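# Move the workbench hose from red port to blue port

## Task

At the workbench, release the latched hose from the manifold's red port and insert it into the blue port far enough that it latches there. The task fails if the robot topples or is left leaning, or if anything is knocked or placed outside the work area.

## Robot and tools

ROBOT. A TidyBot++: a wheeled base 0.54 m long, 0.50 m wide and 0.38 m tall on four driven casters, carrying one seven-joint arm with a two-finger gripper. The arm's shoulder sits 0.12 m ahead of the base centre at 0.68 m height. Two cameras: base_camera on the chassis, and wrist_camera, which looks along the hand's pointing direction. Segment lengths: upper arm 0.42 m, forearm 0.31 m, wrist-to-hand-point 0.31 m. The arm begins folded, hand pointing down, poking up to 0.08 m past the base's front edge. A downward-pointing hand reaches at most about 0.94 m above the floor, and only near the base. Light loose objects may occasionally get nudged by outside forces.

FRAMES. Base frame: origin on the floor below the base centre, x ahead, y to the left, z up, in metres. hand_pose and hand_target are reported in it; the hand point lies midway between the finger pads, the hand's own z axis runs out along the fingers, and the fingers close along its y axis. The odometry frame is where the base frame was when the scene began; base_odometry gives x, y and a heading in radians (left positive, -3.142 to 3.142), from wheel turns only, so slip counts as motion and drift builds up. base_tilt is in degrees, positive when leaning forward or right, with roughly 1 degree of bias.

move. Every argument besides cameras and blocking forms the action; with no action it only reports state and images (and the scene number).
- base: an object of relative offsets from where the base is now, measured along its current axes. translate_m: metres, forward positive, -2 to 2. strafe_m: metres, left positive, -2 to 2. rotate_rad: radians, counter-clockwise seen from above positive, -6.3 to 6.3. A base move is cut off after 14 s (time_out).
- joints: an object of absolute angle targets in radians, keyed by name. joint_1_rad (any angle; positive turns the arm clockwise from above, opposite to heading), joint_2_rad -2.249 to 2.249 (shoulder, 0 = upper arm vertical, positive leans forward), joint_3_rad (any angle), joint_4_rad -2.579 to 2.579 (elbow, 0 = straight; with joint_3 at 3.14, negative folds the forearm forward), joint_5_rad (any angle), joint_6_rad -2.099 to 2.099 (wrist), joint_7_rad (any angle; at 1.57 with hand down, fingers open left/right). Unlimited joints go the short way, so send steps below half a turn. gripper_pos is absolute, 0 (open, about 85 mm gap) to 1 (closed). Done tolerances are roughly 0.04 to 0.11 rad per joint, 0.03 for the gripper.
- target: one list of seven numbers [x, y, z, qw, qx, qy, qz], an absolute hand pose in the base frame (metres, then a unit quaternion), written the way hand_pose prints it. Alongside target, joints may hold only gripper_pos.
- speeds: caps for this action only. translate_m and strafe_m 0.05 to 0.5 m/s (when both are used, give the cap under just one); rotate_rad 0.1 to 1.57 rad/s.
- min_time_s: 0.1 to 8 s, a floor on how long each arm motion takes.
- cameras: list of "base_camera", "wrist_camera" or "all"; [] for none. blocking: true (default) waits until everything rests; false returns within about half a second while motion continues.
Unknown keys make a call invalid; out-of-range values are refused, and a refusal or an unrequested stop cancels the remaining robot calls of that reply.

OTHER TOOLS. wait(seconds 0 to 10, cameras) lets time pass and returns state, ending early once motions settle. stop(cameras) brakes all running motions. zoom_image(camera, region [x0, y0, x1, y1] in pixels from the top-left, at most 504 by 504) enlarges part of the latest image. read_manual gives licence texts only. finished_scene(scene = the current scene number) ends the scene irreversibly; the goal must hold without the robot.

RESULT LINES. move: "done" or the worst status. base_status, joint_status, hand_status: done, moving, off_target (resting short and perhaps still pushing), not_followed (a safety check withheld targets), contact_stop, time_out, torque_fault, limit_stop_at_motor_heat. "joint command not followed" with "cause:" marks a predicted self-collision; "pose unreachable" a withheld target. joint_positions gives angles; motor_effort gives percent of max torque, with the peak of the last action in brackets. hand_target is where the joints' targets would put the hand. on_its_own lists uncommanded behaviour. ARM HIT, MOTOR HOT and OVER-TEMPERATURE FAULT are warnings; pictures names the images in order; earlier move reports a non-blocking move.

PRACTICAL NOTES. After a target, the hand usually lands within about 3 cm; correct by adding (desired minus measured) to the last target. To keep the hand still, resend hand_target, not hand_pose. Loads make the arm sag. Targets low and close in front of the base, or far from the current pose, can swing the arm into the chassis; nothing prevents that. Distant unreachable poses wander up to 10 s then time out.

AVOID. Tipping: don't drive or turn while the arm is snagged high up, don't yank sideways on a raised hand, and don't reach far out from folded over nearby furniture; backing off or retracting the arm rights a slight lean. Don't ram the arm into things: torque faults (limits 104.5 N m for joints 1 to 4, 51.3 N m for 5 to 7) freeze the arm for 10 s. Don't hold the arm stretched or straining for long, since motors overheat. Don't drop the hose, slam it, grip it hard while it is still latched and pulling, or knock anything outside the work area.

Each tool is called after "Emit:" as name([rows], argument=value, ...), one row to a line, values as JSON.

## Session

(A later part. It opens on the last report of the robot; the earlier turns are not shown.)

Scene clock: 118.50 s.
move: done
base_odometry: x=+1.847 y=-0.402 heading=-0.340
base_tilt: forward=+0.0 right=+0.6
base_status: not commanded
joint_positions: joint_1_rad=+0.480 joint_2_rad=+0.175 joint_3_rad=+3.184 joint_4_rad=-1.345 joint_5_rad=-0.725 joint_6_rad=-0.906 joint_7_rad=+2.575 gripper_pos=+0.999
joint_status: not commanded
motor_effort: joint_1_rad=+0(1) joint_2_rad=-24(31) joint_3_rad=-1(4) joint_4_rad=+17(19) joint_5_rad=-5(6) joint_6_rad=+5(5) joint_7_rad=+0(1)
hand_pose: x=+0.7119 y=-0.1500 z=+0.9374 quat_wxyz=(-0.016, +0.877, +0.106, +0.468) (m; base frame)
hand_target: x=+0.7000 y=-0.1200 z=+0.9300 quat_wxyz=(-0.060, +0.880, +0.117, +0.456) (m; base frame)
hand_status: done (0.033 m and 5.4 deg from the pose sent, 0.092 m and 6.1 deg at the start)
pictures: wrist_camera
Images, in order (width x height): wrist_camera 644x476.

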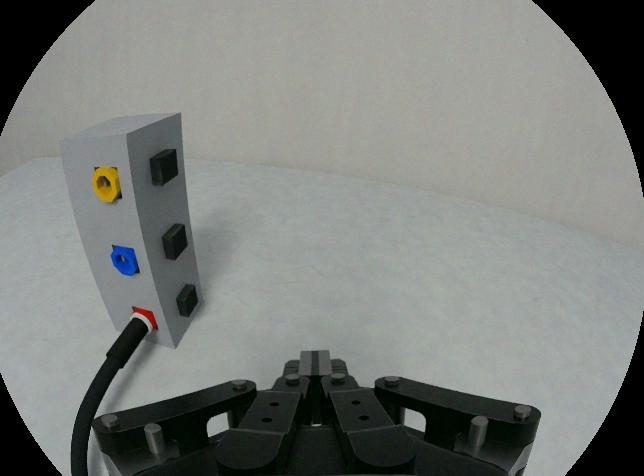

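Emit:
move(target=[0.66, 0.0, 0.96, 0, 0.888, 0, 0.46], joints={"gripper_pos": 0.3})

Emit:
move(target=[0.756, 0.0, 0.890, -0.02, 0.89, -0.025, 0.455], min_time_s=1.5, cameras=["wrist_camera"])

Emit:
zoom_image(camera="wrist_camera", region=[202, 240, 442, 440])

Scene clock: 129.23 s.
move: done
base_odometry: x=+1.847 y=-0.402 heading=-0.340
base_tilt: forward=+0.0 right=+0.6
base_status: not commanded
joint_positions: joint_1_rad=-0.003 joint_2_rad=-0.044 joint_3_rad=+3.171 joint_4_rad=-1.489 joint_5_rad=-0.049 joint_6_rad=-0.836 joint_7_rad=+1.659 gripper_pos=+0.300
joint_status: all done
motor_effort: joint_1_rad=+0(2) joint_2_rad=-16(24) joint_3_rad=-1(2) joint_4_rad=+18(19) joint_5_rad=-1(6) joint_6_rad=+7(8) joint_7_rad=+1(1)
hand_pose: x=+0.6489 y=-0.0014 z=+0.9385 quat_wxyz=(+0.000, +0.909, +0.021, +0.417) (m; base frame)
hand_target: x=+0.6600 y=+0.0000 z=+0.9600 quat_wxyz=(+0.000, +0.888, +0.000, +0.460) (m; base frame)
hand_status: done (0.024 m and 5.9 deg from the pose sent, 0.160 m and 12.4 deg at the start)
pictures: none

Scene clock: 131.07 s.
move: done
base_odometry: x=+1.847 y=-0.402 heading=-0.340
base_tilt: forward=+0.0 right=+0.6
base_status: not commanded
joint_positions: joint_1_rad=-0.003 joint_2_rad=+0.139 joint_3_rad=+3.171 joint_4_rad=-1.489 joint_5_rad=-0.049 joint_6_rad=-0.649 joint_7_rad=+1.645 gripper_pos=+0.300
joint_status: not commanded
motor_effort: joint_1_rad=-1(1) joint_2_rad=-22(24) joint_3_rad=-1(1) joint_4_rad=+18(19) joint_5_rad=-1(1) joint_6_rad=+7(8) joint_7_rad=+1(1)
hand_pose: x=+0.7283 y=-0.0043 z=+0.8783 quat_wxyz=(+0.001, +0.908, +0.011, +0.419) (m; base frame)
hand_target: x=+0.7560 y=+0.0000 z=+0.8900 quat_wxyz=(-0.020, +0.890, -0.025, +0.455) (m; base frame)
hand_status: done (0.030 m and 6.7 deg from the pose sent, 0.118 m and 7.4 deg at the start)
pictures: wrist_camera
Images, in order (width x height): wrist_camera 644x476.

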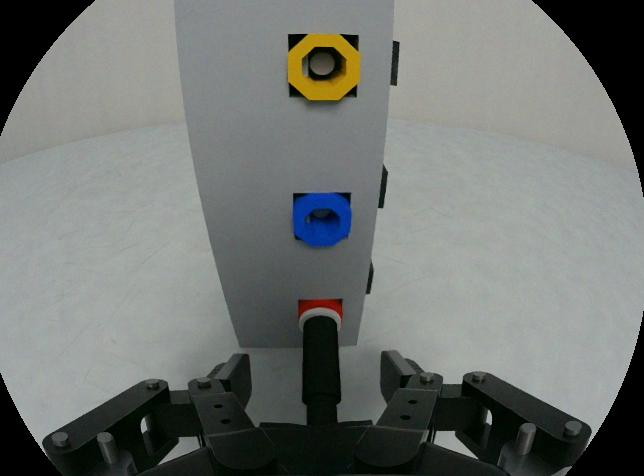

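Scaled by 2.100.

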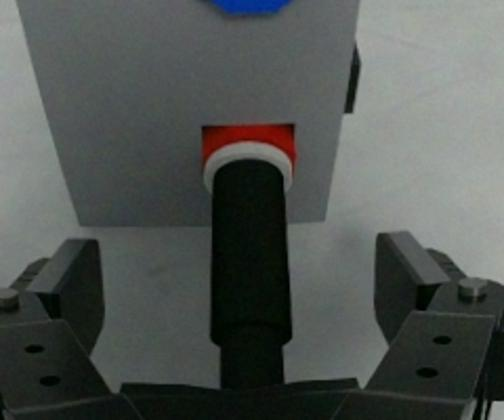

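Emit:
move(target=[0.775, 0.001, 0.897, -0.02, 0.89, -0.025, 0.455], min_time_s=0.8)

Emit:
move(joints={"gripper_pos": 0.9})

Emit:
move(target=[0.72, 0.0, 0.89, -0.02, 0.89, -0.025, 0.455], min_time_s=1.2, cameras=["wrist_camera"])

Emit:
zoom_image(camera="wrist_camera", region=[202, 240, 442, 440])

Scene clock: 132.60 s.
move: done
base_odometry: x=+1.847 y=-0.402 heading=-0.340
base_tilt: forward=+0.0 right=+0.6
base_status: not commanded
joint_positions: joint_1_rad=-0.003 joint_2_rad=+0.173 joint_3_rad=+3.171 joint_4_rad=-1.431 joint_5_rad=-0.049 joint_6_rad=-0.649 joint_7_rad=+1.639 gripper_pos=+0.300
joint_status: not commanded
motor_effort: joint_1_rad=+0(1) joint_2_rad=-22(24) joint_3_rad=-1(1) joint_4_rad=+22(22) joint_5_rad=-1(1) joint_6_rad=+13(14) joint_7_rad=+0(1)
hand_pose: x=+0.7476 y=-0.0044 z=+0.8899 quat_wxyz=(+0.001, +0.903, +0.009, +0.430) (m; base frame)
hand_target: x=+0.7750 y=+0.0010 z=+0.8970 quat_wxyz=(-0.020, +0.890, -0.025, +0.455) (m; base frame)
hand_status: done (0.029 m and 5.6 deg from the pose sent, 0.051 m and 6.7 deg at the start)
pictures: none

Scene clock: 133.47 s.
move: off_target
base_odometry: x=+1.847 y=-0.402 heading=-0.340
base_tilt: forward=+0.0 right=+0.6
base_status: not commanded
joint_positions: joint_1_rad=+0.001 joint_2_rad=+0.163 joint_3_rad=+3.169 joint_4_rad=-1.436 joint_5_rad=-0.047 joint_6_rad=-0.650 joint_7_rad=+1.638 gripper_pos=+0.842
joint_status: gripper_pos off_target (ended at +0.842, target +0.900)
motor_effort: joint_1_rad=+0(7) joint_2_rad=-11(22) joint_3_rad=-1(6) joint_4_rad=+26(28) joint_5_rad=-2(5) joint_6_rad=+24(25) joint_7_rad=+0(2)
hand_pose: x=+0.7444 y=-0.0064 z=+0.8934 quat_wxyz=(+0.002, +0.902, +0.008, +0.432) (m; base frame)
hand_target: x=+0.7750 y=+0.0010 z=+0.8970 quat_wxyz=(-0.020, +0.890, -0.025, +0.455) (m; base frame)
hand_status: not commanded
pictures: none

Scene clock: 134.97 s.
move: off_target
base_odometry: x=+1.847 y=-0.402 heading=-0.340
base_tilt: forward=+0.0 right=+0.6
base_status: not commanded
joint_positions: joint_1_rad=-0.001 joint_2_rad=+0.133 joint_3_rad=+3.169 joint_4_rad=-1.518 joint_5_rad=-0.047 joint_6_rad=-0.542 joint_7_rad=+1.638 gripper_pos=+0.845
joint_status: not commanded
motor_effort: joint_1_rad=+1(3) joint_2_rad=-26(26) joint_3_rad=+0(3) joint_4_rad=+12(27) joint_5_rad=+0(3) joint_6_rad=-2(25) joint_7_rad=+0(1)
hand_pose: x=+0.7416 y=-0.0066 z=+0.8925 quat_wxyz=(+0.003, +0.889, +0.007, +0.457) (m; base frame)
hand_target: x=+0.7200 y=+0.0000 z=+0.8900 quat_wxyz=(-0.020, +0.890, -0.025, +0.455) (m; base frame)
hand_status: off_target (0.023 m and 4.5 deg from the pose sent, 0.026 m and 5.4 deg at the start)
pictures: wrist_camera
Images, in order (width x height): wrist_camera 644x476.

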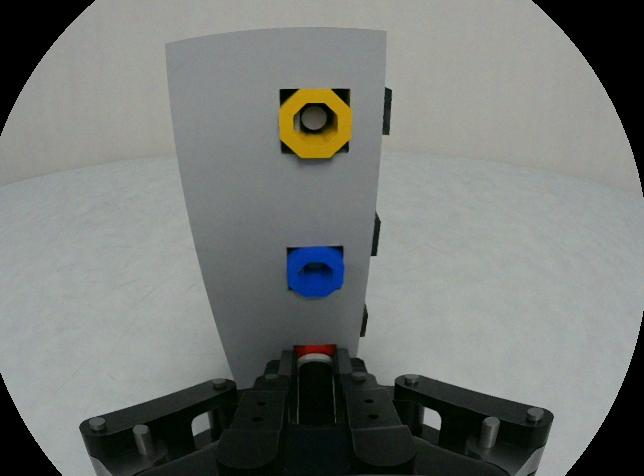

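Scaled by 2.100.

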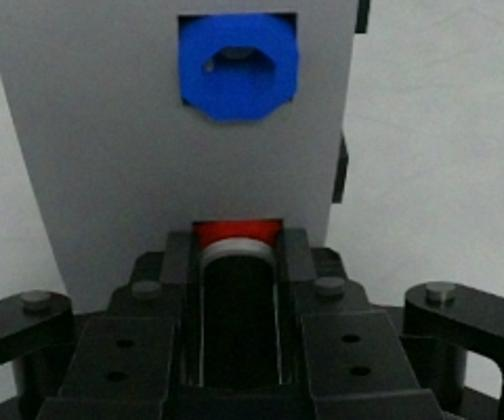

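Emit:
move(target=[0.765, 0.0, 0.896, -0.02, 0.89, -0.025, 0.455], min_time_s=0.6)

Emit:
move(joints={"gripper_pos": 0.3})

Emit:
move(target=[0.66, 0.0, 0.96, 0, 0.888, 0, 0.46])

Emit:
move(target=[0.70, -0.12, 0.94, -0.06, 0.880, 0.117, 0.456], joints={"gripper_pos": 1.0})

Emit:
move(target=[0.78, -0.115, 0.882, -0.115, 0.865, 0.21, 0.445], min_time_s=1, cameras=["wrist_camera"])

Emit:
zoom_image(camera="wrist_camera", region=[172, 240, 412, 440])

Scene clock: 137.50 s.
move: done
base_odometry: x=+1.847 y=-0.402 heading=-0.340
base_tilt: forward=+0.0 right=+0.6
base_status: not commanded
joint_positions: joint_1_rad=+0.000 joint_2_rad=+0.141 joint_3_rad=+3.169 joint_4_rad=-1.495 joint_5_rad=-0.047 joint_6_rad=-0.569 joint_7_rad=+1.638 gripper_pos=+0.845
joint_status: not commanded
motor_effort: joint_1_rad=-1(2) joint_2_rad=-19(28) joint_3_rad=-1(2) joint_4_rad=+24(24) joint_5_rad=-2(2) joint_6_rad=+15(15) joint_7_rad=+0(1)
hand_pose: x=+0.7429 y=-0.0066 z=+0.8931 quat_wxyz=(+0.003, +0.892, +0.007, +0.451) (m; base frame)
hand_target: x=+0.7650 y=+0.0000 z=+0.8960 quat_wxyz=(-0.020, +0.890, -0.025, +0.455) (m; base frame)
hand_status: done (0.023 m and 4.5 deg from the pose sent, 0.025 m and 4.5 deg at the start)
pictures: none

Scene clock: 138.37 s.
move: done
base_odometry: x=+1.847 y=-0.402 heading=-0.340
base_tilt: forward=+0.0 right=+0.6
base_status: not commanded
joint_positions: joint_1_rad=+0.008 joint_2_rad=+0.150 joint_3_rad=+3.176 joint_4_rad=-1.482 joint_5_rad=-0.047 joint_6_rad=-0.569 joint_7_rad=+1.638 gripper_pos=+0.300
joint_status: all done
motor_effort: joint_1_rad=-2(5) joint_2_rad=-22(23) joint_3_rad=-3(5) joint_4_rad=+22(24) joint_5_rad=-2(4) joint_6_rad=+12(15) joint_7_rad=+0(1)
hand_pose: x=+0.7472 y=-0.0160 z=+0.8953 quat_wxyz=(+0.007, +0.891, +0.001, +0.453) (m; base frame)
hand_target: x=+0.7650 y=+0.0000 z=+0.8960 quat_wxyz=(-0.020, +0.890, -0.025, +0.455) (m; base frame)
hand_status: not commanded
pictures: none

Scene clock: 139.90 s.
move: done
base_odometry: x=+1.847 y=-0.402 heading=-0.340
base_tilt: forward=+0.0 right=+0.6
base_status: not commanded
joint_positions: joint_1_rad=-0.004 joint_2_rad=-0.061 joint_3_rad=+3.171 joint_4_rad=-1.492 joint_5_rad=-0.044 joint_6_rad=-0.650 joint_7_rad=+1.638 gripper_pos=+0.300
joint_status: not commanded
motor_effort: joint_1_rad=+0(3) joint_2_rad=-15(26) joint_3_rad=-1(3) joint_4_rad=+19(23) joint_5_rad=-1(3) joint_6_rad=+8(13) joint_7_rad=+1(1)
hand_pose: x=+0.6766 y=-0.0052 z=+0.9939 quat_wxyz=(+0.003, +0.862, +0.009, +0.506) (m; base frame)
hand_target: x=+0.6600 y=+0.0000 z=+0.9600 quat_wxyz=(+0.000, +0.888, +0.000, +0.460) (m; base frame)
hand_status: done (0.038 m and 6.1 deg from the pose sent, 0.110 m and 1.2 deg at the start)
pictures: none

Scene clock: 142.00 s.
move: done
base_odometry: x=+1.847 y=-0.402 heading=-0.340
base_tilt: forward=+0.0 right=+0.6
base_status: not commanded
joint_positions: joint_1_rad=+0.454 joint_2_rad=+0.131 joint_3_rad=+3.190 joint_4_rad=-1.362 joint_5_rad=-0.710 joint_6_rad=-0.922 joint_7_rad=+2.474 gripper_pos=+0.999
joint_status: all done
motor_effort: joint_1_rad=-1(1) joint_2_rad=-21(23) joint_3_rad=-1(2) joint_4_rad=+18(19) joint_5_rad=-6(6) joint_6_rad=+5(9) joint_7_rad=+0(1)
hand_pose: x=+0.6987 y=-0.1305 z=+0.9495 quat_wxyz=(-0.037, +0.879, +0.080, +0.468) (m; base frame)
hand_target: x=+0.7000 y=-0.1200 z=+0.9400 quat_wxyz=(-0.060, +0.880, +0.117, +0.456) (m; base frame)
hand_status: done (0.014 m and 5.2 deg from the pose sent, 0.129 m and 15.5 deg at the start)
pictures: none

Scene clock: 143.80 s.
move: done
base_odometry: x=+1.847 y=-0.402 heading=-0.340
base_tilt: forward=+0.0 right=+0.6
base_status: not commanded
joint_positions: joint_1_rad=+0.659 joint_2_rad=+0.433 joint_3_rad=+2.838 joint_4_rad=-1.142 joint_5_rad=-0.710 joint_6_rad=-0.950 joint_7_rad=+2.590 gripper_pos=+0.999
joint_status: not commanded
motor_effort: joint_1_rad=+0(1) joint_2_rad=-29(31) joint_3_rad=-4(5) joint_4_rad=+17(18) joint_5_rad=-6(7) joint_6_rad=+4(6) joint_7_rad=+0(1)
hand_pose: x=+0.7881 y=-0.1175 z=+0.9021 quat_wxyz=(-0.112, +0.863, +0.156, +0.467) (m; base frame)
hand_target: x=+0.7800 y=-0.1150 z=+0.8820 quat_wxyz=(-0.115, +0.863, +0.210, +0.444) (m; base frame)
hand_status: done (0.022 m and 6.7 deg from the pose sent, 0.107 m and 17.7 deg at the start)
pictures: wrist_camera
Images, in order (width x height): wrist_camera 644x476.

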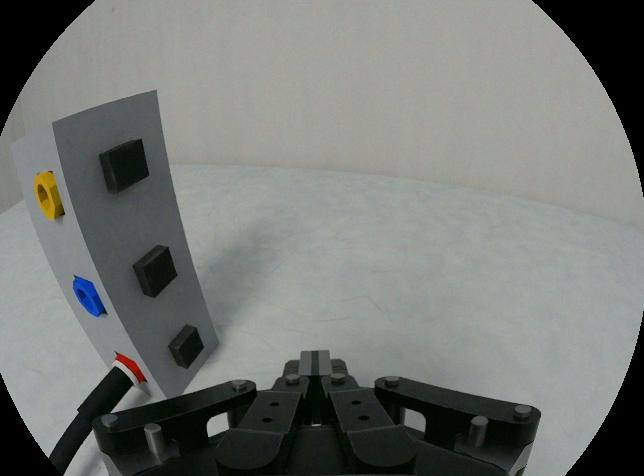

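Scaled by 2.100.

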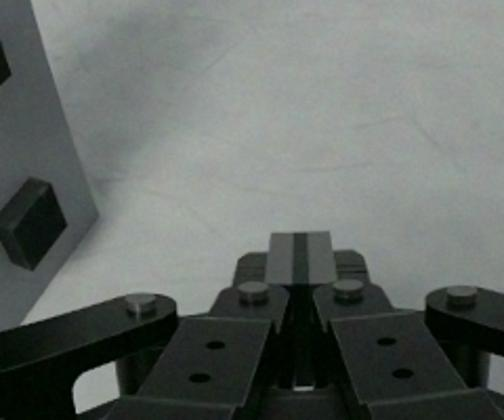

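Emit:
move(target=[0.758, -0.11, 0.874, -0.15, 0.848, 0.276, 0.43], min_time_s=1)

Emit:
move(base={"strafe_m": 0.0}, cameras=["wrist_camera"])

Emit:
zoom_image(camera="wrist_camera", region=[172, 240, 412, 440])

Scene clock: 145.47 s.
move: done
base_odometry: x=+1.847 y=-0.402 heading=-0.340
base_tilt: forward=+0.0 right=+0.6
base_status: not commanded
joint_positions: joint_1_rad=+0.716 joint_2_rad=+0.468 joint_3_rad=+2.800 joint_4_rad=-1.095 joint_5_rad=-0.710 joint_6_rad=-1.101 joint_7_rad=+2.713 gripper_pos=+0.999
joint_status: not commanded
motor_effort: joint_1_rad=+0(1) joint_2_rad=-29(30) joint_3_rad=-5(5) joint_4_rad=+17(19) joint_5_rad=-7(7) joint_6_rad=+3(4) joint_7_rad=+1(1)
hand_pose: x=+0.7661 y=-0.1137 z=+0.8927 quat_wxyz=(-0.133, +0.855, +0.229, +0.446) (m; base frame)
hand_target: x=+0.7580 y=-0.1100 z=+0.8740 quat_wxyz=(-0.150, +0.847, +0.276, +0.429) (m; base frame)
hand_status: done (0.021 m and 6.1 deg from the pose sent, 0.042 m and 15.2 deg at the start)
pictures: none

Scene clock: 145.83 s.
move: done
base_odometry: x=+1.847 y=-0.402 heading=-0.340
base_tilt: forward=+0.0 right=+0.6
base_status: done
joint_positions: joint_1_rad=+0.716 joint_2_rad=+0.468 joint_3_rad=+2.800 joint_4_rad=-1.095 joint_5_rad=-0.710 joint_6_rad=-1.102 joint_7_rad=+2.713 gripper_pos=+0.999
joint_status: not commanded
motor_effort: joint_1_rad=+0(1) joint_2_rad=-29(30) joint_3_rad=-5(5) joint_4_rad=+17(17) joint_5_rad=-7(7) joint_6_rad=+3(3) joint_7_rad=+0(1)
hand_pose: x=+0.7659 y=-0.1134 z=+0.8926 quat_wxyz=(-0.133, +0.855, +0.229, +0.446) (m; base frame)
hand_target: x=+0.7580 y=-0.1100 z=+0.8740 quat_wxyz=(-0.150, +0.847, +0.276, +0.429) (m; base frame)
hand_status: not commanded
pictures: wrist_camera
Images, in order (width x height): wrist_camera 644x476.

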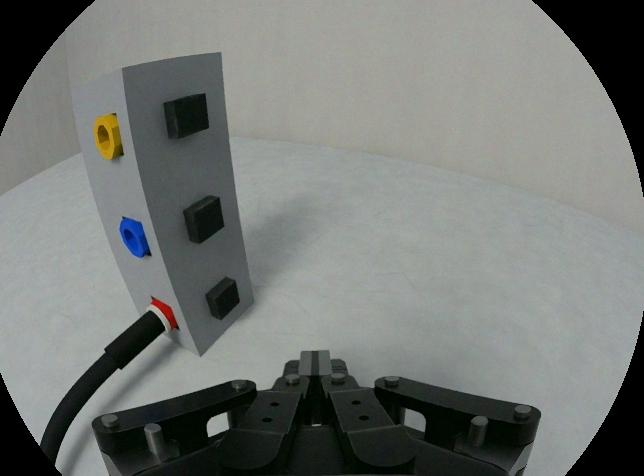

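Scaled by 2.100.

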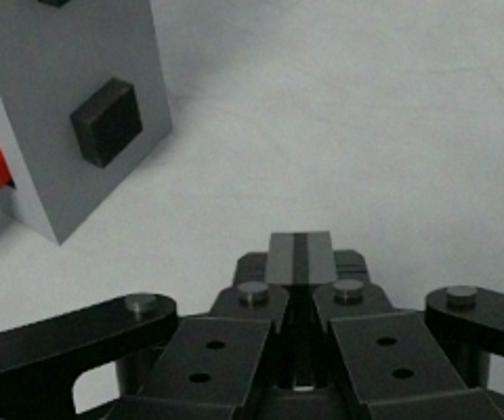

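Emit:
move(joints={"joint_1_rad": 0.6}, min_time_s=1.0, cameras=["wrist_camera"])

Emit:
zoom_image(camera="wrist_camera", region=[172, 240, 412, 440])

Emit:
move(joints={"joint_1_rad": 0.5}, min_time_s=1.0, cameras=["wrist_camera"])

Emit:
zoom_image(camera="wrist_camera", region=[172, 240, 412, 440])

Scene clock: 147.77 s.
move: done
base_odometry: x=+1.847 y=-0.402 heading=-0.340
base_tilt: forward=+0.0 right=+0.6
base_status: not commanded
joint_positions: joint_1_rad=+0.619 joint_2_rad=+0.469 joint_3_rad=+2.800 joint_4_rad=-1.093 joint_5_rad=-0.709 joint_6_rad=-1.103 joint_7_rad=+2.713 gripper_pos=+0.999
joint_status: all done
motor_effort: joint_1_rad=-3(8) joint_2_rad=-30(31) joint_3_rad=-7(10) joint_4_rad=+17(17) joint_5_rad=-8(11) joint_6_rad=+3(3) joint_7_rad=+1(1)
hand_pose: x=+0.7741 y=-0.0506 z=+0.8928 quat_wxyz=(-0.154, +0.843, +0.271, +0.439) (m; base frame)
hand_target: x=+0.7669 y=-0.0265 z=+0.8740 quat_wxyz=(-0.177, +0.827, +0.330, +0.419) (m; base frame)
hand_status: not commanded
pictures: wrist_camera
Images, in order (width x height): wrist_camera 644x476.

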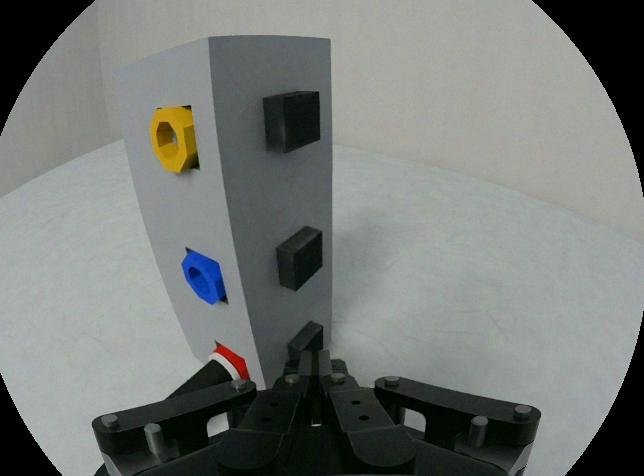

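Scaled by 2.100.

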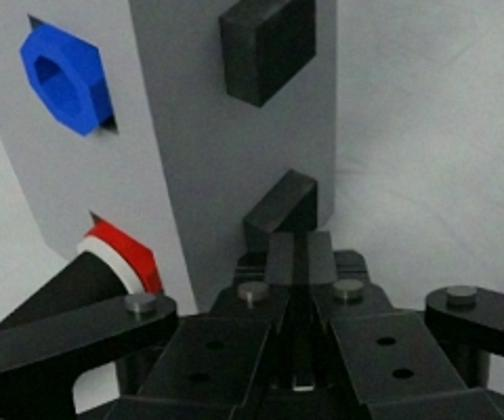

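Scene clock: 149.07 s.
move: off_target
base_odometry: x=+1.847 y=-0.402 heading=-0.340
base_tilt: forward=+0.0 right=+0.6
base_status: not commanded
joint_positions: joint_1_rad=+0.597 joint_2_rad=+0.470 joint_3_rad=+2.822 joint_4_rad=-1.085 joint_5_rad=-0.709 joint_6_rad=-1.103 joint_7_rad=+2.714 gripper_pos=+0.999
joint_status: joint_1_rad off_target (ended at +0.597, target +0.500)
motor_effort: joint_1_rad=-13(13) joint_2_rad=-29(31) joint_3_rad=-14(14) joint_4_rad=+15(18) joint_5_rad=-13(14) joint_6_rad=+0(3) joint_7_rad=+0(1)
hand_pose: x=+0.7769 y=-0.0488 z=+0.8926 quat_wxyz=(-0.150, +0.843, +0.274, +0.438) (m; base frame)
hand_target: x=+0.7663 y=+0.0383 z=+0.8740 quat_wxyz=(-0.198, +0.810, +0.371, +0.409) (m; base frame)
hand_status: not commanded
pictures: wrist_camera
Images, in order (width x height): wrist_camera 644x476.

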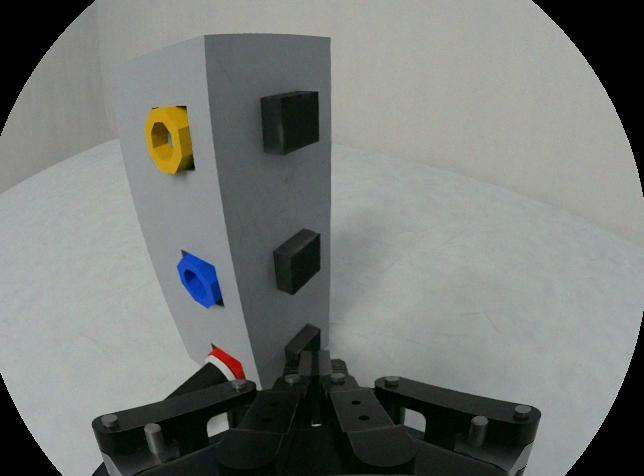

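Scaled by 2.100.

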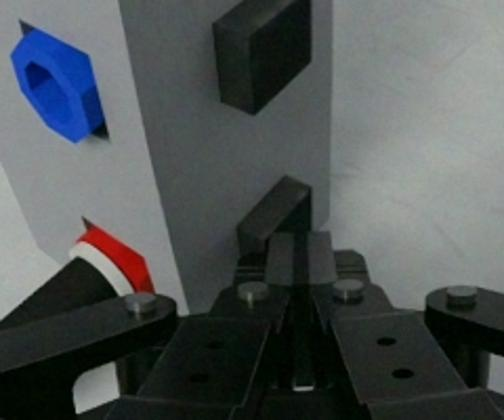

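Emit:
move(joints={"joint_1_rad": 0.4}, min_time_s=1.0)

Emit:
move(joints={"joint_1_rad": 0.3}, min_time_s=1.0, cameras=["wrist_camera"])

Emit:
zoom_image(camera="wrist_camera", region=[172, 240, 412, 440])

Scene clock: 150.67 s.
move: off_target
base_odometry: x=+1.847 y=-0.402 heading=-0.340
base_tilt: forward=+0.0 right=+0.7
base_status: not commanded
joint_positions: joint_1_rad=+0.559 joint_2_rad=+0.470 joint_3_rad=+2.856 joint_4_rad=-1.071 joint_5_rad=-0.698 joint_6_rad=-1.103 joint_7_rad=+2.714 gripper_pos=+0.999
joint_status: joint_1_rad off_target (ended at +0.559, target +0.400)
motor_effort: joint_1_rad=-22(23) joint_2_rad=-27(30) joint_3_rad=-20(20) joint_4_rad=+13(16) joint_5_rad=-17(17) joint_6_rad=-1(2) joint_7_rad=+0(1)
hand_pose: x=+0.7811 y=-0.0444 z=+0.8918 quat_wxyz=(-0.139, +0.844, +0.282, +0.435) (m; base frame)
hand_target: x=+0.7592 y=+0.1027 z=+0.8740 quat_wxyz=(-0.218, +0.790, +0.411, +0.399) (m; base frame)
hand_status: not commanded
pictures: none

Scene clock: 151.97 s.
move: off_target
base_odometry: x=+1.847 y=-0.403 heading=-0.340
base_tilt: forward=-0.1 right=+0.7
base_status: not commanded
joint_positions: joint_1_rad=+0.527 joint_2_rad=+0.465 joint_3_rad=+2.885 joint_4_rad=-1.059 joint_5_rad=-0.677 joint_6_rad=-1.107 joint_7_rad=+2.714 gripper_pos=+0.999
joint_status: joint_1_rad off_target (ended at +0.527, target +0.300)
motor_effort: joint_1_rad=-33(33) joint_2_rad=-17(27) joint_3_rad=-25(25) joint_4_rad=+11(14) joint_5_rad=-21(21) joint_6_rad=+3(3) joint_7_rad=+0(1)
hand_pose: x=+0.7825 y=-0.0424 z=+0.8916 quat_wxyz=(-0.125, +0.845, +0.293, +0.429) (m; base frame)
hand_target: x=+0.7458 y=+0.1661 z=+0.8740 quat_wxyz=(-0.238, +0.769, +0.450, +0.388) (m; base frame)
hand_status: not commanded
pictures: wrist_camera
Images, in order (width x height): wrist_camera 644x476.

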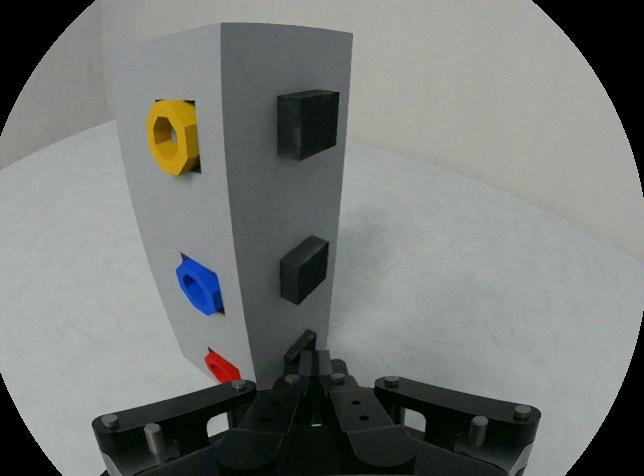

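Scaled by 2.100.

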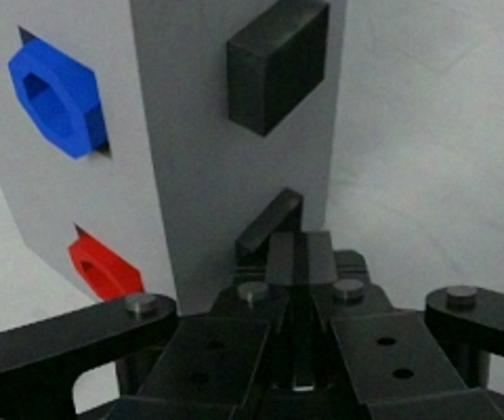

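Emit:
move(joints={"joint_1_rad": 0.7}, min_time_s=1.2)

Emit:
move(target=[0.66, -0.12, 0.97, -0.06, 0.880, 0.117, 0.456])

Emit:
move(target=[0.60, 0.0, 0.99, 0, 0.888, 0, 0.46], joints={"gripper_pos": 0.2}, cameras=["wrist_camera"])

Emit:
zoom_image(camera="wrist_camera", region=[202, 200, 442, 400])

Scene clock: 154.03 s.
move: done
base_odometry: x=+1.847 y=-0.402 heading=-0.340
base_tilt: forward=+0.0 right=+0.6
base_status: not commanded
joint_positions: joint_1_rad=+0.692 joint_2_rad=+0.484 joint_3_rad=+2.787 joint_4_rad=-1.060 joint_5_rad=-0.684 joint_6_rad=-1.109 joint_7_rad=+2.714 gripper_pos=+0.999
joint_status: all done
motor_effort: joint_1_rad=+0(34) joint_2_rad=-30(31) joint_3_rad=-5(25) joint_4_rad=+17(18) joint_5_rad=-7(21) joint_6_rad=+3(4) joint_7_rad=+1(1)
hand_pose: x=+0.7734 y=-0.1020 z=+0.8955 quat_wxyz=(-0.130, +0.850, +0.249, +0.445) (m; base frame)
hand_target: x=+0.7610 y=-0.0911 z=+0.8740 quat_wxyz=(-0.156, +0.843, +0.288, +0.427) (m; base frame)
hand_status: not commanded
pictures: none

Scene clock: 155.83 s.
move: done
base_odometry: x=+1.847 y=-0.402 heading=-0.340
base_tilt: forward=+0.0 right=+0.6
base_status: not commanded
joint_positions: joint_1_rad=+0.417 joint_2_rad=+0.100 joint_3_rad=+3.317 joint_4_rad=-1.308 joint_5_rad=-0.721 joint_6_rad=-1.109 joint_7_rad=+2.629 gripper_pos=+0.999
joint_status: not commanded
motor_effort: joint_1_rad=+0(1) joint_2_rad=-20(32) joint_3_rad=-1(5) joint_4_rad=+17(18) joint_5_rad=-6(7) joint_6_rad=+5(5) joint_7_rad=+0(1)
hand_pose: x=+0.6607 y=-0.1342 z=+0.9648 quat_wxyz=(-0.020, +0.881, +0.158, +0.446) (m; base frame)
hand_target: x=+0.6600 y=-0.1200 z=+0.9700 quat_wxyz=(-0.060, +0.880, +0.117, +0.456) (m; base frame)
hand_status: done (0.015 m and 6.7 deg from the pose sent, 0.137 m and 17.5 deg at the start)
pictures: none

Scene clock: 157.87 s.
move: done
base_odometry: x=+1.847 y=-0.402 heading=-0.340
base_tilt: forward=+0.0 right=+0.6
base_status: not commanded
joint_positions: joint_1_rad=+0.000 joint_2_rad=-0.175 joint_3_rad=+3.166 joint_4_rad=-1.499 joint_5_rad=-0.045 joint_6_rad=-0.955 joint_7_rad=+1.655 gripper_pos=+0.200
joint_status: all done
motor_effort: joint_1_rad=+0(1) joint_2_rad=-11(22) joint_3_rad=-1(2) joint_4_rad=+18(19) joint_5_rad=-1(6) joint_6_rad=+7(8) joint_7_rad=+0(1)
hand_pose: x=+0.5874 y=+0.0004 z=+0.9710 quat_wxyz=(-0.001, +0.908, +0.023, +0.419) (m; base frame)
hand_target: x=+0.6000 y=+0.0000 z=+0.9900 quat_wxyz=(+0.000, +0.888, +0.000, +0.460) (m; base frame)
hand_status: done (0.023 m and 5.8 deg from the pose sent, 0.149 m and 18.4 deg at the start)
pictures: wrist_camera
Images, in order (width x height): wrist_camera 644x476.

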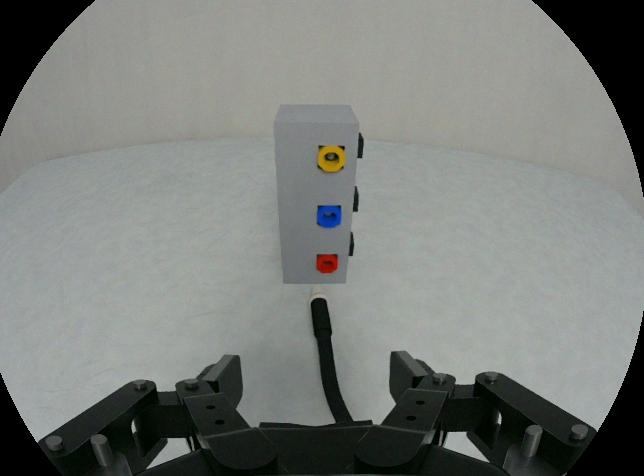

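Scaled by 2.100.

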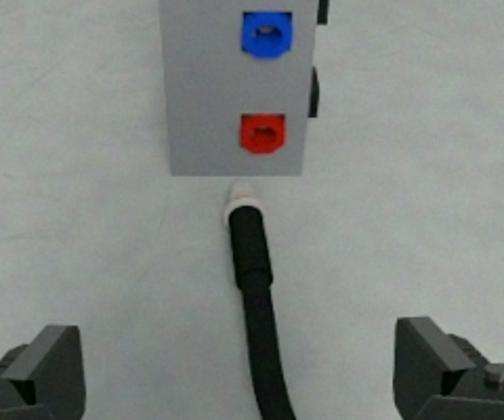

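Emit:
move(target=[0.69, 0.004, 0.925, -0.017, 0.964, 0.063, 0.258], joints={"gripper_pos": 0.4}, cameras=["wrist_camera"])

Emit:
zoom_image(camera="wrist_camera", region=[202, 200, 442, 400])

Scene clock: 222.17 s.
move: done
base_odometry: x=+1.847 y=-0.402 heading=-0.340
base_tilt: forward=+0.0 right=+0.6
base_status: not commanded
joint_positions: joint_1_rad=+0.026 joint_2_rad=+0.263 joint_3_rad=+3.157 joint_4_rad=-0.945 joint_5_rad=-0.045 joint_6_rad=-1.330 joint_7_rad=+1.658 gripper_pos=+0.400
joint_status: all done
motor_effort: joint_1_rad=-1(1) joint_2_rad=-25(25) joint_3_rad=-1(1) joint_4_rad=+17(19) joint_5_rad=-1(1) joint_6_rad=+6(8) joint_7_rad=+0(1)
hand_pose: x=+0.6992 y=-0.0078 z=+0.9440 quat_wxyz=(-0.001, +0.954, +0.024, +0.298) (m; base frame)
hand_target: x=+0.6900 y=+0.0040 z=+0.9250 quat_wxyz=(-0.017, +0.964, +0.063, +0.258) (m; base frame)
hand_status: done (0.024 m and 6.8 deg from the pose sent, 0.113 m and 20.2 deg at the start)
pictures: wrist_camera
Images, in order (width x height): wrist_camera 644x476.

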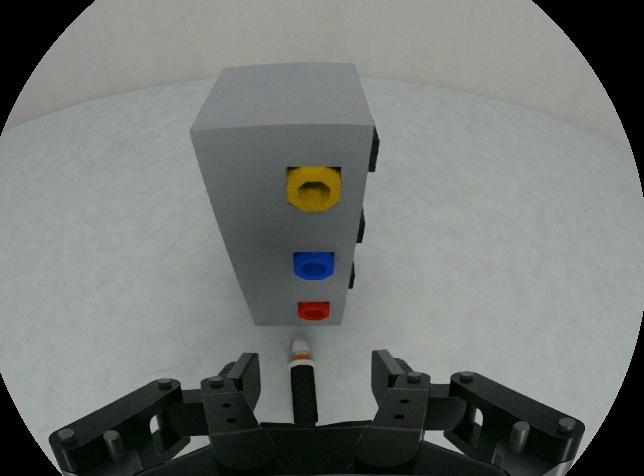

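Scaled by 2.100.

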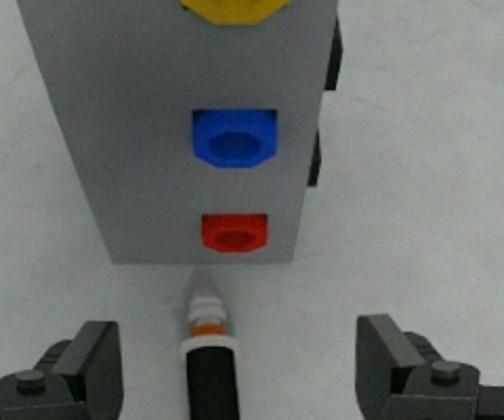

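Emit:
move(target=[0.695, 0.014, 0.868, -0.045, 0.964, 0.1, 0.245], min_time_s=1.2, cameras=["wrist_camera"])

Emit:
zoom_image(camera="wrist_camera", region=[202, 240, 442, 440])

Scene clock: 224.23 s.
move: done
base_odometry: x=+1.847 y=-0.402 heading=-0.340
base_tilt: forward=+0.0 right=+0.6
base_status: not commanded
joint_positions: joint_1_rad=+0.076 joint_2_rad=+0.263 joint_3_rad=+3.120 joint_4_rad=-1.073 joint_5_rad=-0.114 joint_6_rad=-1.331 joint_7_rad=+1.765 gripper_pos=+0.400
joint_status: not commanded
motor_effort: joint_1_rad=+0(1) joint_2_rad=-25(25) joint_3_rad=-1(1) joint_4_rad=+17(17) joint_5_rad=-1(2) joint_6_rad=+5(6) joint_7_rad=+0(1)
hand_pose: x=+0.6767 y=+0.0040 z=+0.8863 quat_wxyz=(-0.030, +0.968, +0.067, +0.240) (m; base frame)
hand_target: x=+0.6950 y=+0.0140 z=+0.8680 quat_wxyz=(-0.045, +0.963, +0.100, +0.245) (m; base frame)
hand_status: done (0.028 m and 4.3 deg from the pose sent, 0.079 m and 11.8 deg at the start)
pictures: wrist_camera
Images, in order (width x height): wrist_camera 644x476.

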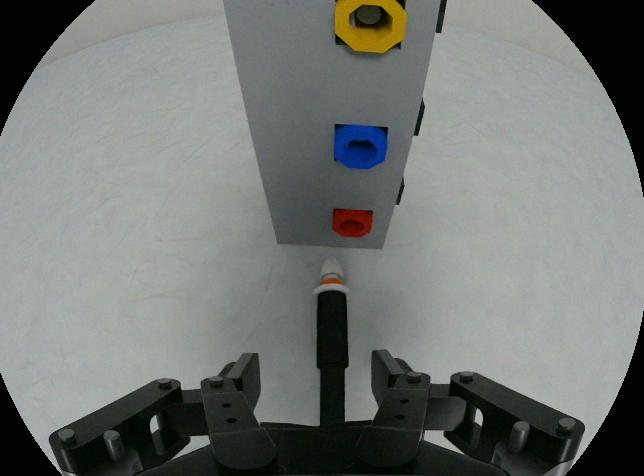

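Scaled by 2.100.

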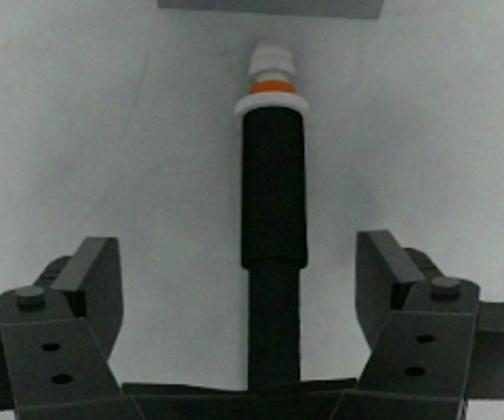

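Emit:
move(target=[0.721, 0.0125, 0.856, -0.040, 0.964, 0.092, 0.245], min_time_s=1.2, cameras=["wrist_camera"])

Emit:
zoom_image(camera="wrist_camera", region=[202, 240, 442, 440])

Scene clock: 226.40 s.
move: done
base_odometry: x=+1.847 y=-0.402 heading=-0.340
base_tilt: forward=+0.0 right=+0.6
base_status: not commanded
joint_positions: joint_1_rad=+0.076 joint_2_rad=+0.304 joint_3_rad=+3.117 joint_4_rad=-1.055 joint_5_rad=-0.114 joint_6_rad=-1.331 joint_7_rad=+1.765 gripper_pos=+0.400
joint_status: not commanded
motor_effort: joint_1_rad=-1(1) joint_2_rad=-24(26) joint_3_rad=-1(2) joint_4_rad=+15(17) joint_5_rad=-2(2) joint_6_rad=+4(5) joint_7_rad=+0(1)
hand_pose: x=+0.6884 y=+0.0050 z=+0.8716 quat_wxyz=(-0.033, +0.970, +0.068, +0.229) (m; base frame)
hand_target: x=+0.7210 y=+0.0125 z=+0.8560 quat_wxyz=(-0.040, +0.964, +0.092, +0.245) (m; base frame)
hand_status: done (0.037 m and 3.5 deg from the pose sent, 0.054 m and 3.2 deg at the start)
pictures: wrist_camera
Images, in order (width x height): wrist_camera 644x476.

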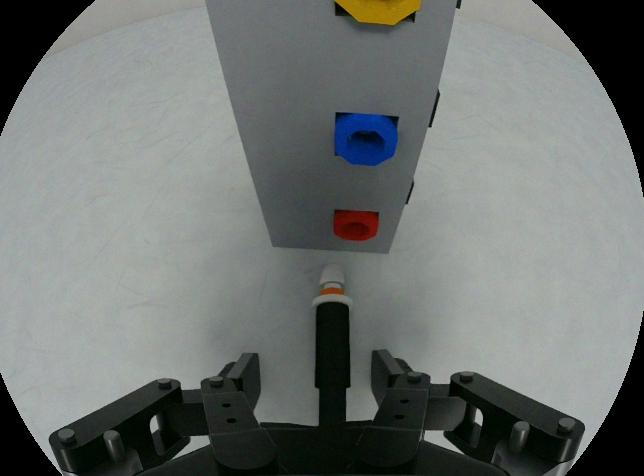

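Scaled by 2.100.

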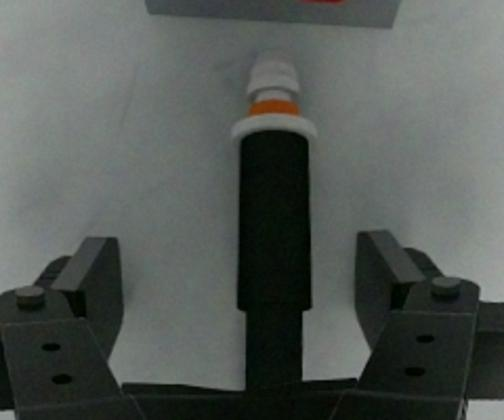

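Emit:
move(target=[0.742, 0.006, 0.857, -0.035, 0.962, 0.085, 0.255], min_time_s=1, cameras=["wrist_camera"])

Emit:
zoom_image(camera="wrist_camera", region=[202, 240, 442, 440])

Scene clock: 227.93 s.
move: done
base_odometry: x=+1.847 y=-0.402 heading=-0.340
base_tilt: forward=+0.0 right=+0.6
base_status: not commanded
joint_positions: joint_1_rad=+0.076 joint_2_rad=+0.344 joint_3_rad=+3.116 joint_4_rad=-1.003 joint_5_rad=-0.114 joint_6_rad=-1.331 joint_7_rad=+1.765 gripper_pos=+0.400
joint_status: not commanded
motor_effort: joint_1_rad=+0(1) joint_2_rad=-24(25) joint_3_rad=-2(2) joint_4_rad=+15(15) joint_5_rad=-2(2) joint_6_rad=+4(4) joint_7_rad=+0(1)
hand_pose: x=+0.7071 y=+0.0038 z=+0.8716 quat_wxyz=(-0.033, +0.969, +0.068, +0.235) (m; base frame)
hand_target: x=+0.7420 y=+0.0060 z=+0.8570 quat_wxyz=(-0.035, +0.963, +0.085, +0.255) (m; base frame)
hand_status: done (0.038 m and 3.1 deg from the pose sent, 0.056 m and 3.7 deg at the start)
pictures: wrist_camera
Images, in order (width x height): wrist_camera 644x476.

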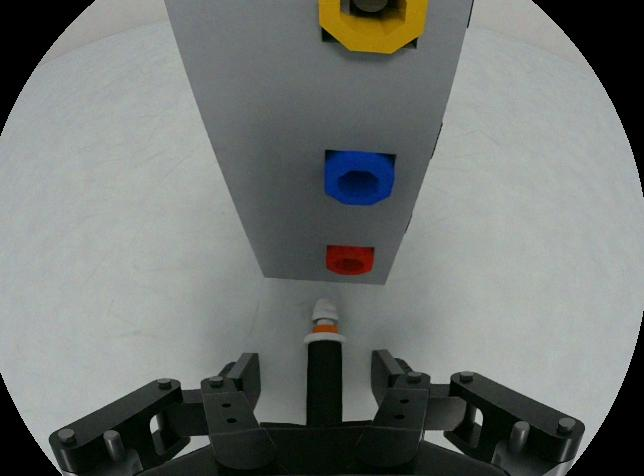

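Scaled by 2.100.

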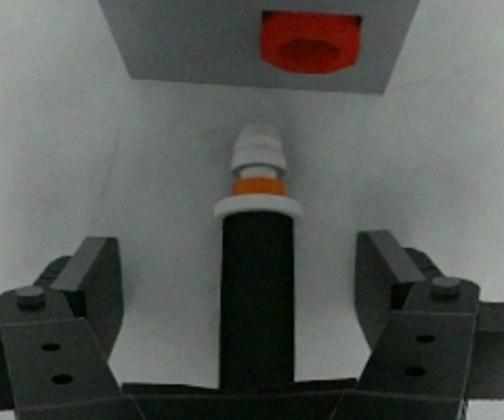

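Emit:
move(joints={"gripper_pos": 0.9}, cameras=["wrist_camera"])

Emit:
zoom_image(camera="wrist_camera", region=[202, 240, 442, 440])

Scene clock: 229.00 s.
move: off_target
base_odometry: x=+1.847 y=-0.402 heading=-0.340
base_tilt: forward=+0.0 right=+0.6
base_status: not commanded
joint_positions: joint_1_rad=+0.078 joint_2_rad=+0.344 joint_3_rad=+3.116 joint_4_rad=-0.996 joint_5_rad=-0.114 joint_6_rad=-1.329 joint_7_rad=+1.765 gripper_pos=+0.867
joint_status: gripper_pos off_target (ended at +0.867, target +0.900)
motor_effort: joint_1_rad=-1(2) joint_2_rad=-23(24) joint_3_rad=-2(2) joint_4_rad=+14(15) joint_5_rad=-2(3) joint_6_rad=+3(4) joint_7_rad=+0(1)
hand_pose: x=+0.7089 y=+0.0023 z=+0.8748 quat_wxyz=(-0.032, +0.968, +0.067, +0.239) (m; base frame)
hand_target: x=+0.7420 y=+0.0060 z=+0.8570 quat_wxyz=(-0.035, +0.963, +0.085, +0.255) (m; base frame)
hand_status: not commanded
pictures: wrist_camera
Images, in order (width x height): wrist_camera 644x476.

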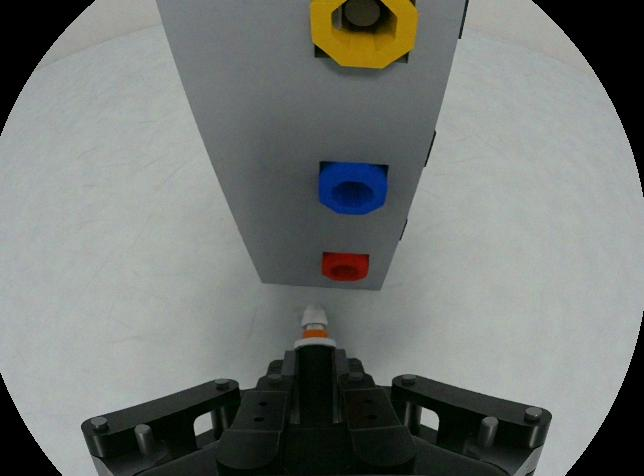

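Scaled by 2.100.

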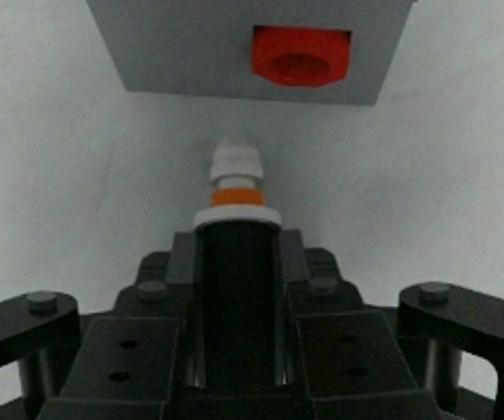

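Emit:
move(joints={"gripper_pos": 0.6})

Emit:
move(target=[0.742, 0.006, 0.845, -0.035, 0.962, 0.085, 0.255], min_time_s=1)

Emit:
move(joints={"gripper_pos": 0.9}, cameras=["wrist_camera"])

Emit:
zoom_image(camera="wrist_camera", region=[202, 240, 442, 440])

Scene clock: 230.23 s.
move: done
base_odometry: x=+1.847 y=-0.402 heading=-0.340
base_tilt: forward=+0.0 right=+0.6
base_status: not commanded
joint_positions: joint_1_rad=+0.078 joint_2_rad=+0.347 joint_3_rad=+3.110 joint_4_rad=-0.996 joint_5_rad=-0.114 joint_6_rad=-1.329 joint_7_rad=+1.765 gripper_pos=+0.600
joint_status: all done
motor_effort: joint_1_rad=+1(1) joint_2_rad=-24(25) joint_3_rad=-1(2) joint_4_rad=+15(15) joint_5_rad=-1(2) joint_6_rad=+3(4) joint_7_rad=+0(1)
hand_pose: x=+0.7093 y=+0.0053 z=+0.8736 quat_wxyz=(-0.034, +0.968, +0.069, +0.238) (m; base frame)
hand_target: x=+0.7420 y=+0.0060 z=+0.8570 quat_wxyz=(-0.035, +0.963, +0.085, +0.255) (m; base frame)
hand_status: not commanded
pictures: none

Scene clock: 231.53 s.
move: done
base_odometry: x=+1.847 y=-0.402 heading=-0.340
base_tilt: forward=+0.0 right=+0.6
base_status: not commanded
joint_positions: joint_1_rad=+0.078 joint_2_rad=+0.348 joint_3_rad=+3.110 joint_4_rad=-1.004 joint_5_rad=-0.114 joint_6_rad=-1.302 joint_7_rad=+1.765 gripper_pos=+0.600
joint_status: not commanded
motor_effort: joint_1_rad=+0(1) joint_2_rad=-24(26) joint_3_rad=-2(2) joint_4_rad=+15(16) joint_5_rad=-2(2) joint_6_rad=+4(5) joint_7_rad=+1(1)
hand_pose: x=+0.7155 y=+0.0047 z=+0.8735 quat_wxyz=(-0.033, +0.966, +0.068, +0.247) (m; base frame)
hand_target: x=+0.7420 y=+0.0060 z=+0.8450 quat_wxyz=(-0.035, +0.963, +0.085, +0.255) (m; base frame)
hand_status: done (0.039 m and 2.2 deg from the pose sent, 0.043 m and 2.7 deg at the start)
pictures: none

Scene clock: 232.23 s.
move: off_target
base_odometry: x=+1.847 y=-0.402 heading=-0.340
base_tilt: forward=+0.0 right=+0.6
base_status: not commanded
joint_positions: joint_1_rad=+0.079 joint_2_rad=+0.348 joint_3_rad=+3.110 joint_4_rad=-1.004 joint_5_rad=-0.114 joint_6_rad=-1.294 joint_7_rad=+1.765 gripper_pos=+0.855
joint_status: gripper_pos off_target (ended at +0.855, target +0.900)
motor_effort: joint_1_rad=-1(1) joint_2_rad=-23(26) joint_3_rad=-2(2) joint_4_rad=+14(15) joint_5_rad=-2(2) joint_6_rad=+4(4) joint_7_rad=+1(1)
hand_pose: x=+0.7175 y=+0.0039 z=+0.8745 quat_wxyz=(-0.032, +0.965, +0.067, +0.251) (m; base frame)
hand_target: x=+0.7420 y=+0.0060 z=+0.8450 quat_wxyz=(-0.035, +0.963, +0.085, +0.255) (m; base frame)
hand_status: not commanded
pictures: wrist_camera
Images, in order (width x height): wrist_camera 644x476.

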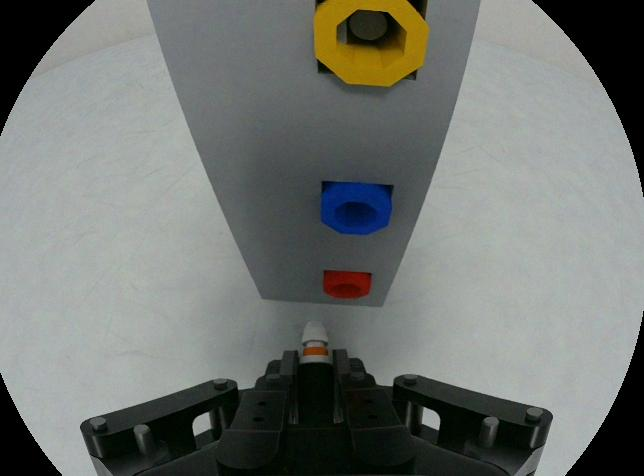

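Scaled by 2.100.

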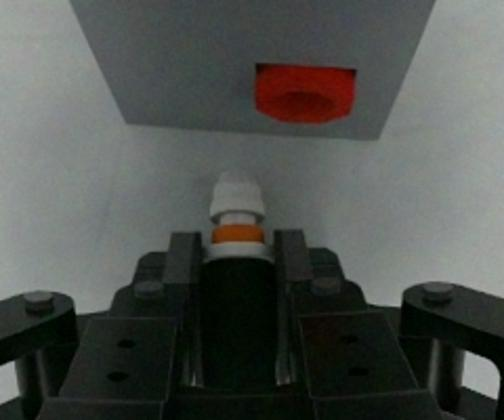

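Emit:
move(target=[0.715, 0.006, 0.90, -0.035, 0.962, 0.085, 0.255], min_time_s=1.2, cameras=["wrist_camera"])

Emit:
zoom_image(camera="wrist_camera", region=[202, 240, 442, 440])

Scene clock: 234.23 s.
move: done
base_odometry: x=+1.847 y=-0.402 heading=-0.340
base_tilt: forward=+0.0 right=+0.6
base_status: not commanded
joint_positions: joint_1_rad=+0.079 joint_2_rad=+0.348 joint_3_rad=+3.110 joint_4_rad=-0.942 joint_5_rad=-0.114 joint_6_rad=-1.302 joint_7_rad=+1.765 gripper_pos=+0.855
joint_status: not commanded
motor_effort: joint_1_rad=+0(1) joint_2_rad=-27(28) joint_3_rad=-1(2) joint_4_rad=+17(18) joint_5_rad=-2(2) joint_6_rad=+6(6) joint_7_rad=+0(1)
hand_pose: x=+0.7269 y=+0.0032 z=+0.9014 quat_wxyz=(-0.029, +0.958, +0.068, +0.276) (m; base frame)
hand_target: x=+0.7150 y=+0.0060 z=+0.9000 quat_wxyz=(-0.035, +0.963, +0.085, +0.255) (m; base frame)
hand_status: done (0.012 m and 3.2 deg from the pose sent, 0.026 m and 2.2 deg at the start)
pictures: wrist_camera
Images, in order (width x height): wrist_camera 644x476.

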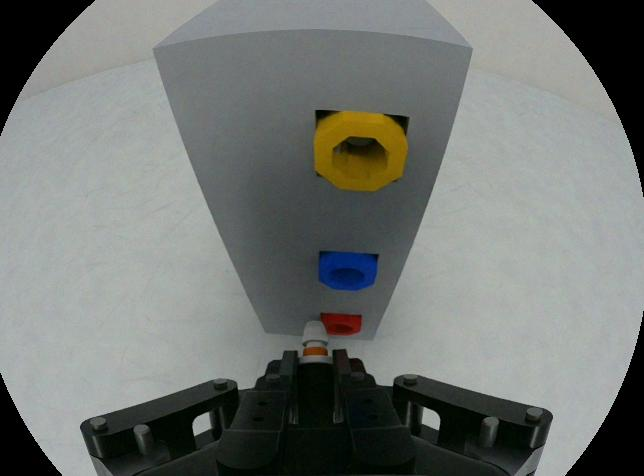

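Scaled by 2.100.

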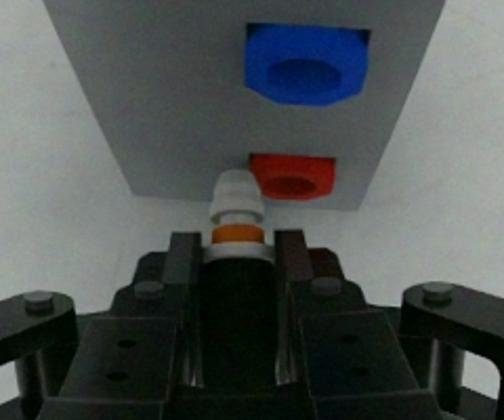

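Emit:
move(target=[0.645, 0.0, 0.945, -0.0073, 0.9696, 0.029, 0.242], joints={"gripper_pos": 0.97}, min_time_s=1.5, cameras=["wrist_camera"])

Emit:
zoom_image(camera="wrist_camera", region=[202, 200, 442, 400])

Scene clock: 238.13 s.
move: off_target
base_odometry: x=+1.847 y=-0.402 heading=-0.340
base_tilt: forward=+0.0 right=+0.6
base_status: not commanded
joint_positions: joint_1_rad=+0.024 joint_2_rad=+0.243 joint_3_rad=+3.155 joint_4_rad=-0.942 joint_5_rad=-0.094 joint_6_rad=-1.420 joint_7_rad=+1.735 gripper_pos=+0.855
joint_status: gripper_pos off_target (ended at +0.855, target +0.970)
motor_effort: joint_1_rad=+0(1) joint_2_rad=-23(29) joint_3_rad=-1(2) joint_4_rad=+16(18) joint_5_rad=-1(2) joint_6_rad=+5(6) joint_7_rad=+0(1)
hand_pose: x=+0.6711 y=+0.0106 z=+0.9420 quat_wxyz=(-0.018, +0.961, +0.067, +0.268) (m; base frame)
hand_target: x=+0.6450 y=+0.0000 z=+0.9450 quat_wxyz=(-0.007, +0.970, +0.029, +0.242) (m; base frame)
hand_status: done (0.028 m and 5.5 deg from the pose sent, 0.093 m and 6.6 deg at the start)
pictures: wrist_camera
Images, in order (width x height): wrist_camera 644x476.

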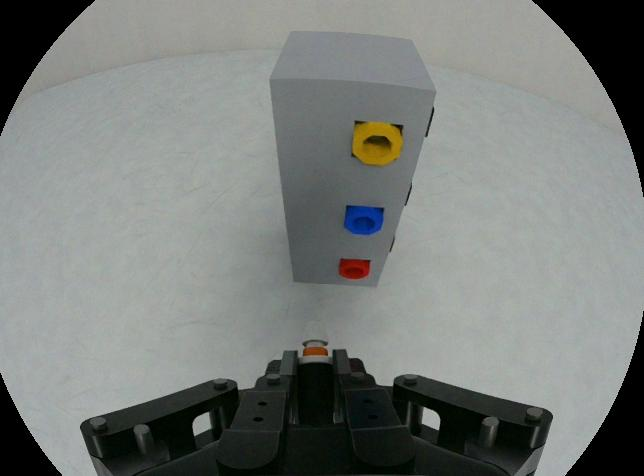

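Scaled by 2.100.

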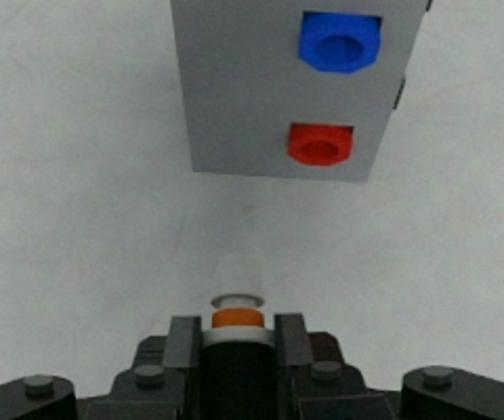

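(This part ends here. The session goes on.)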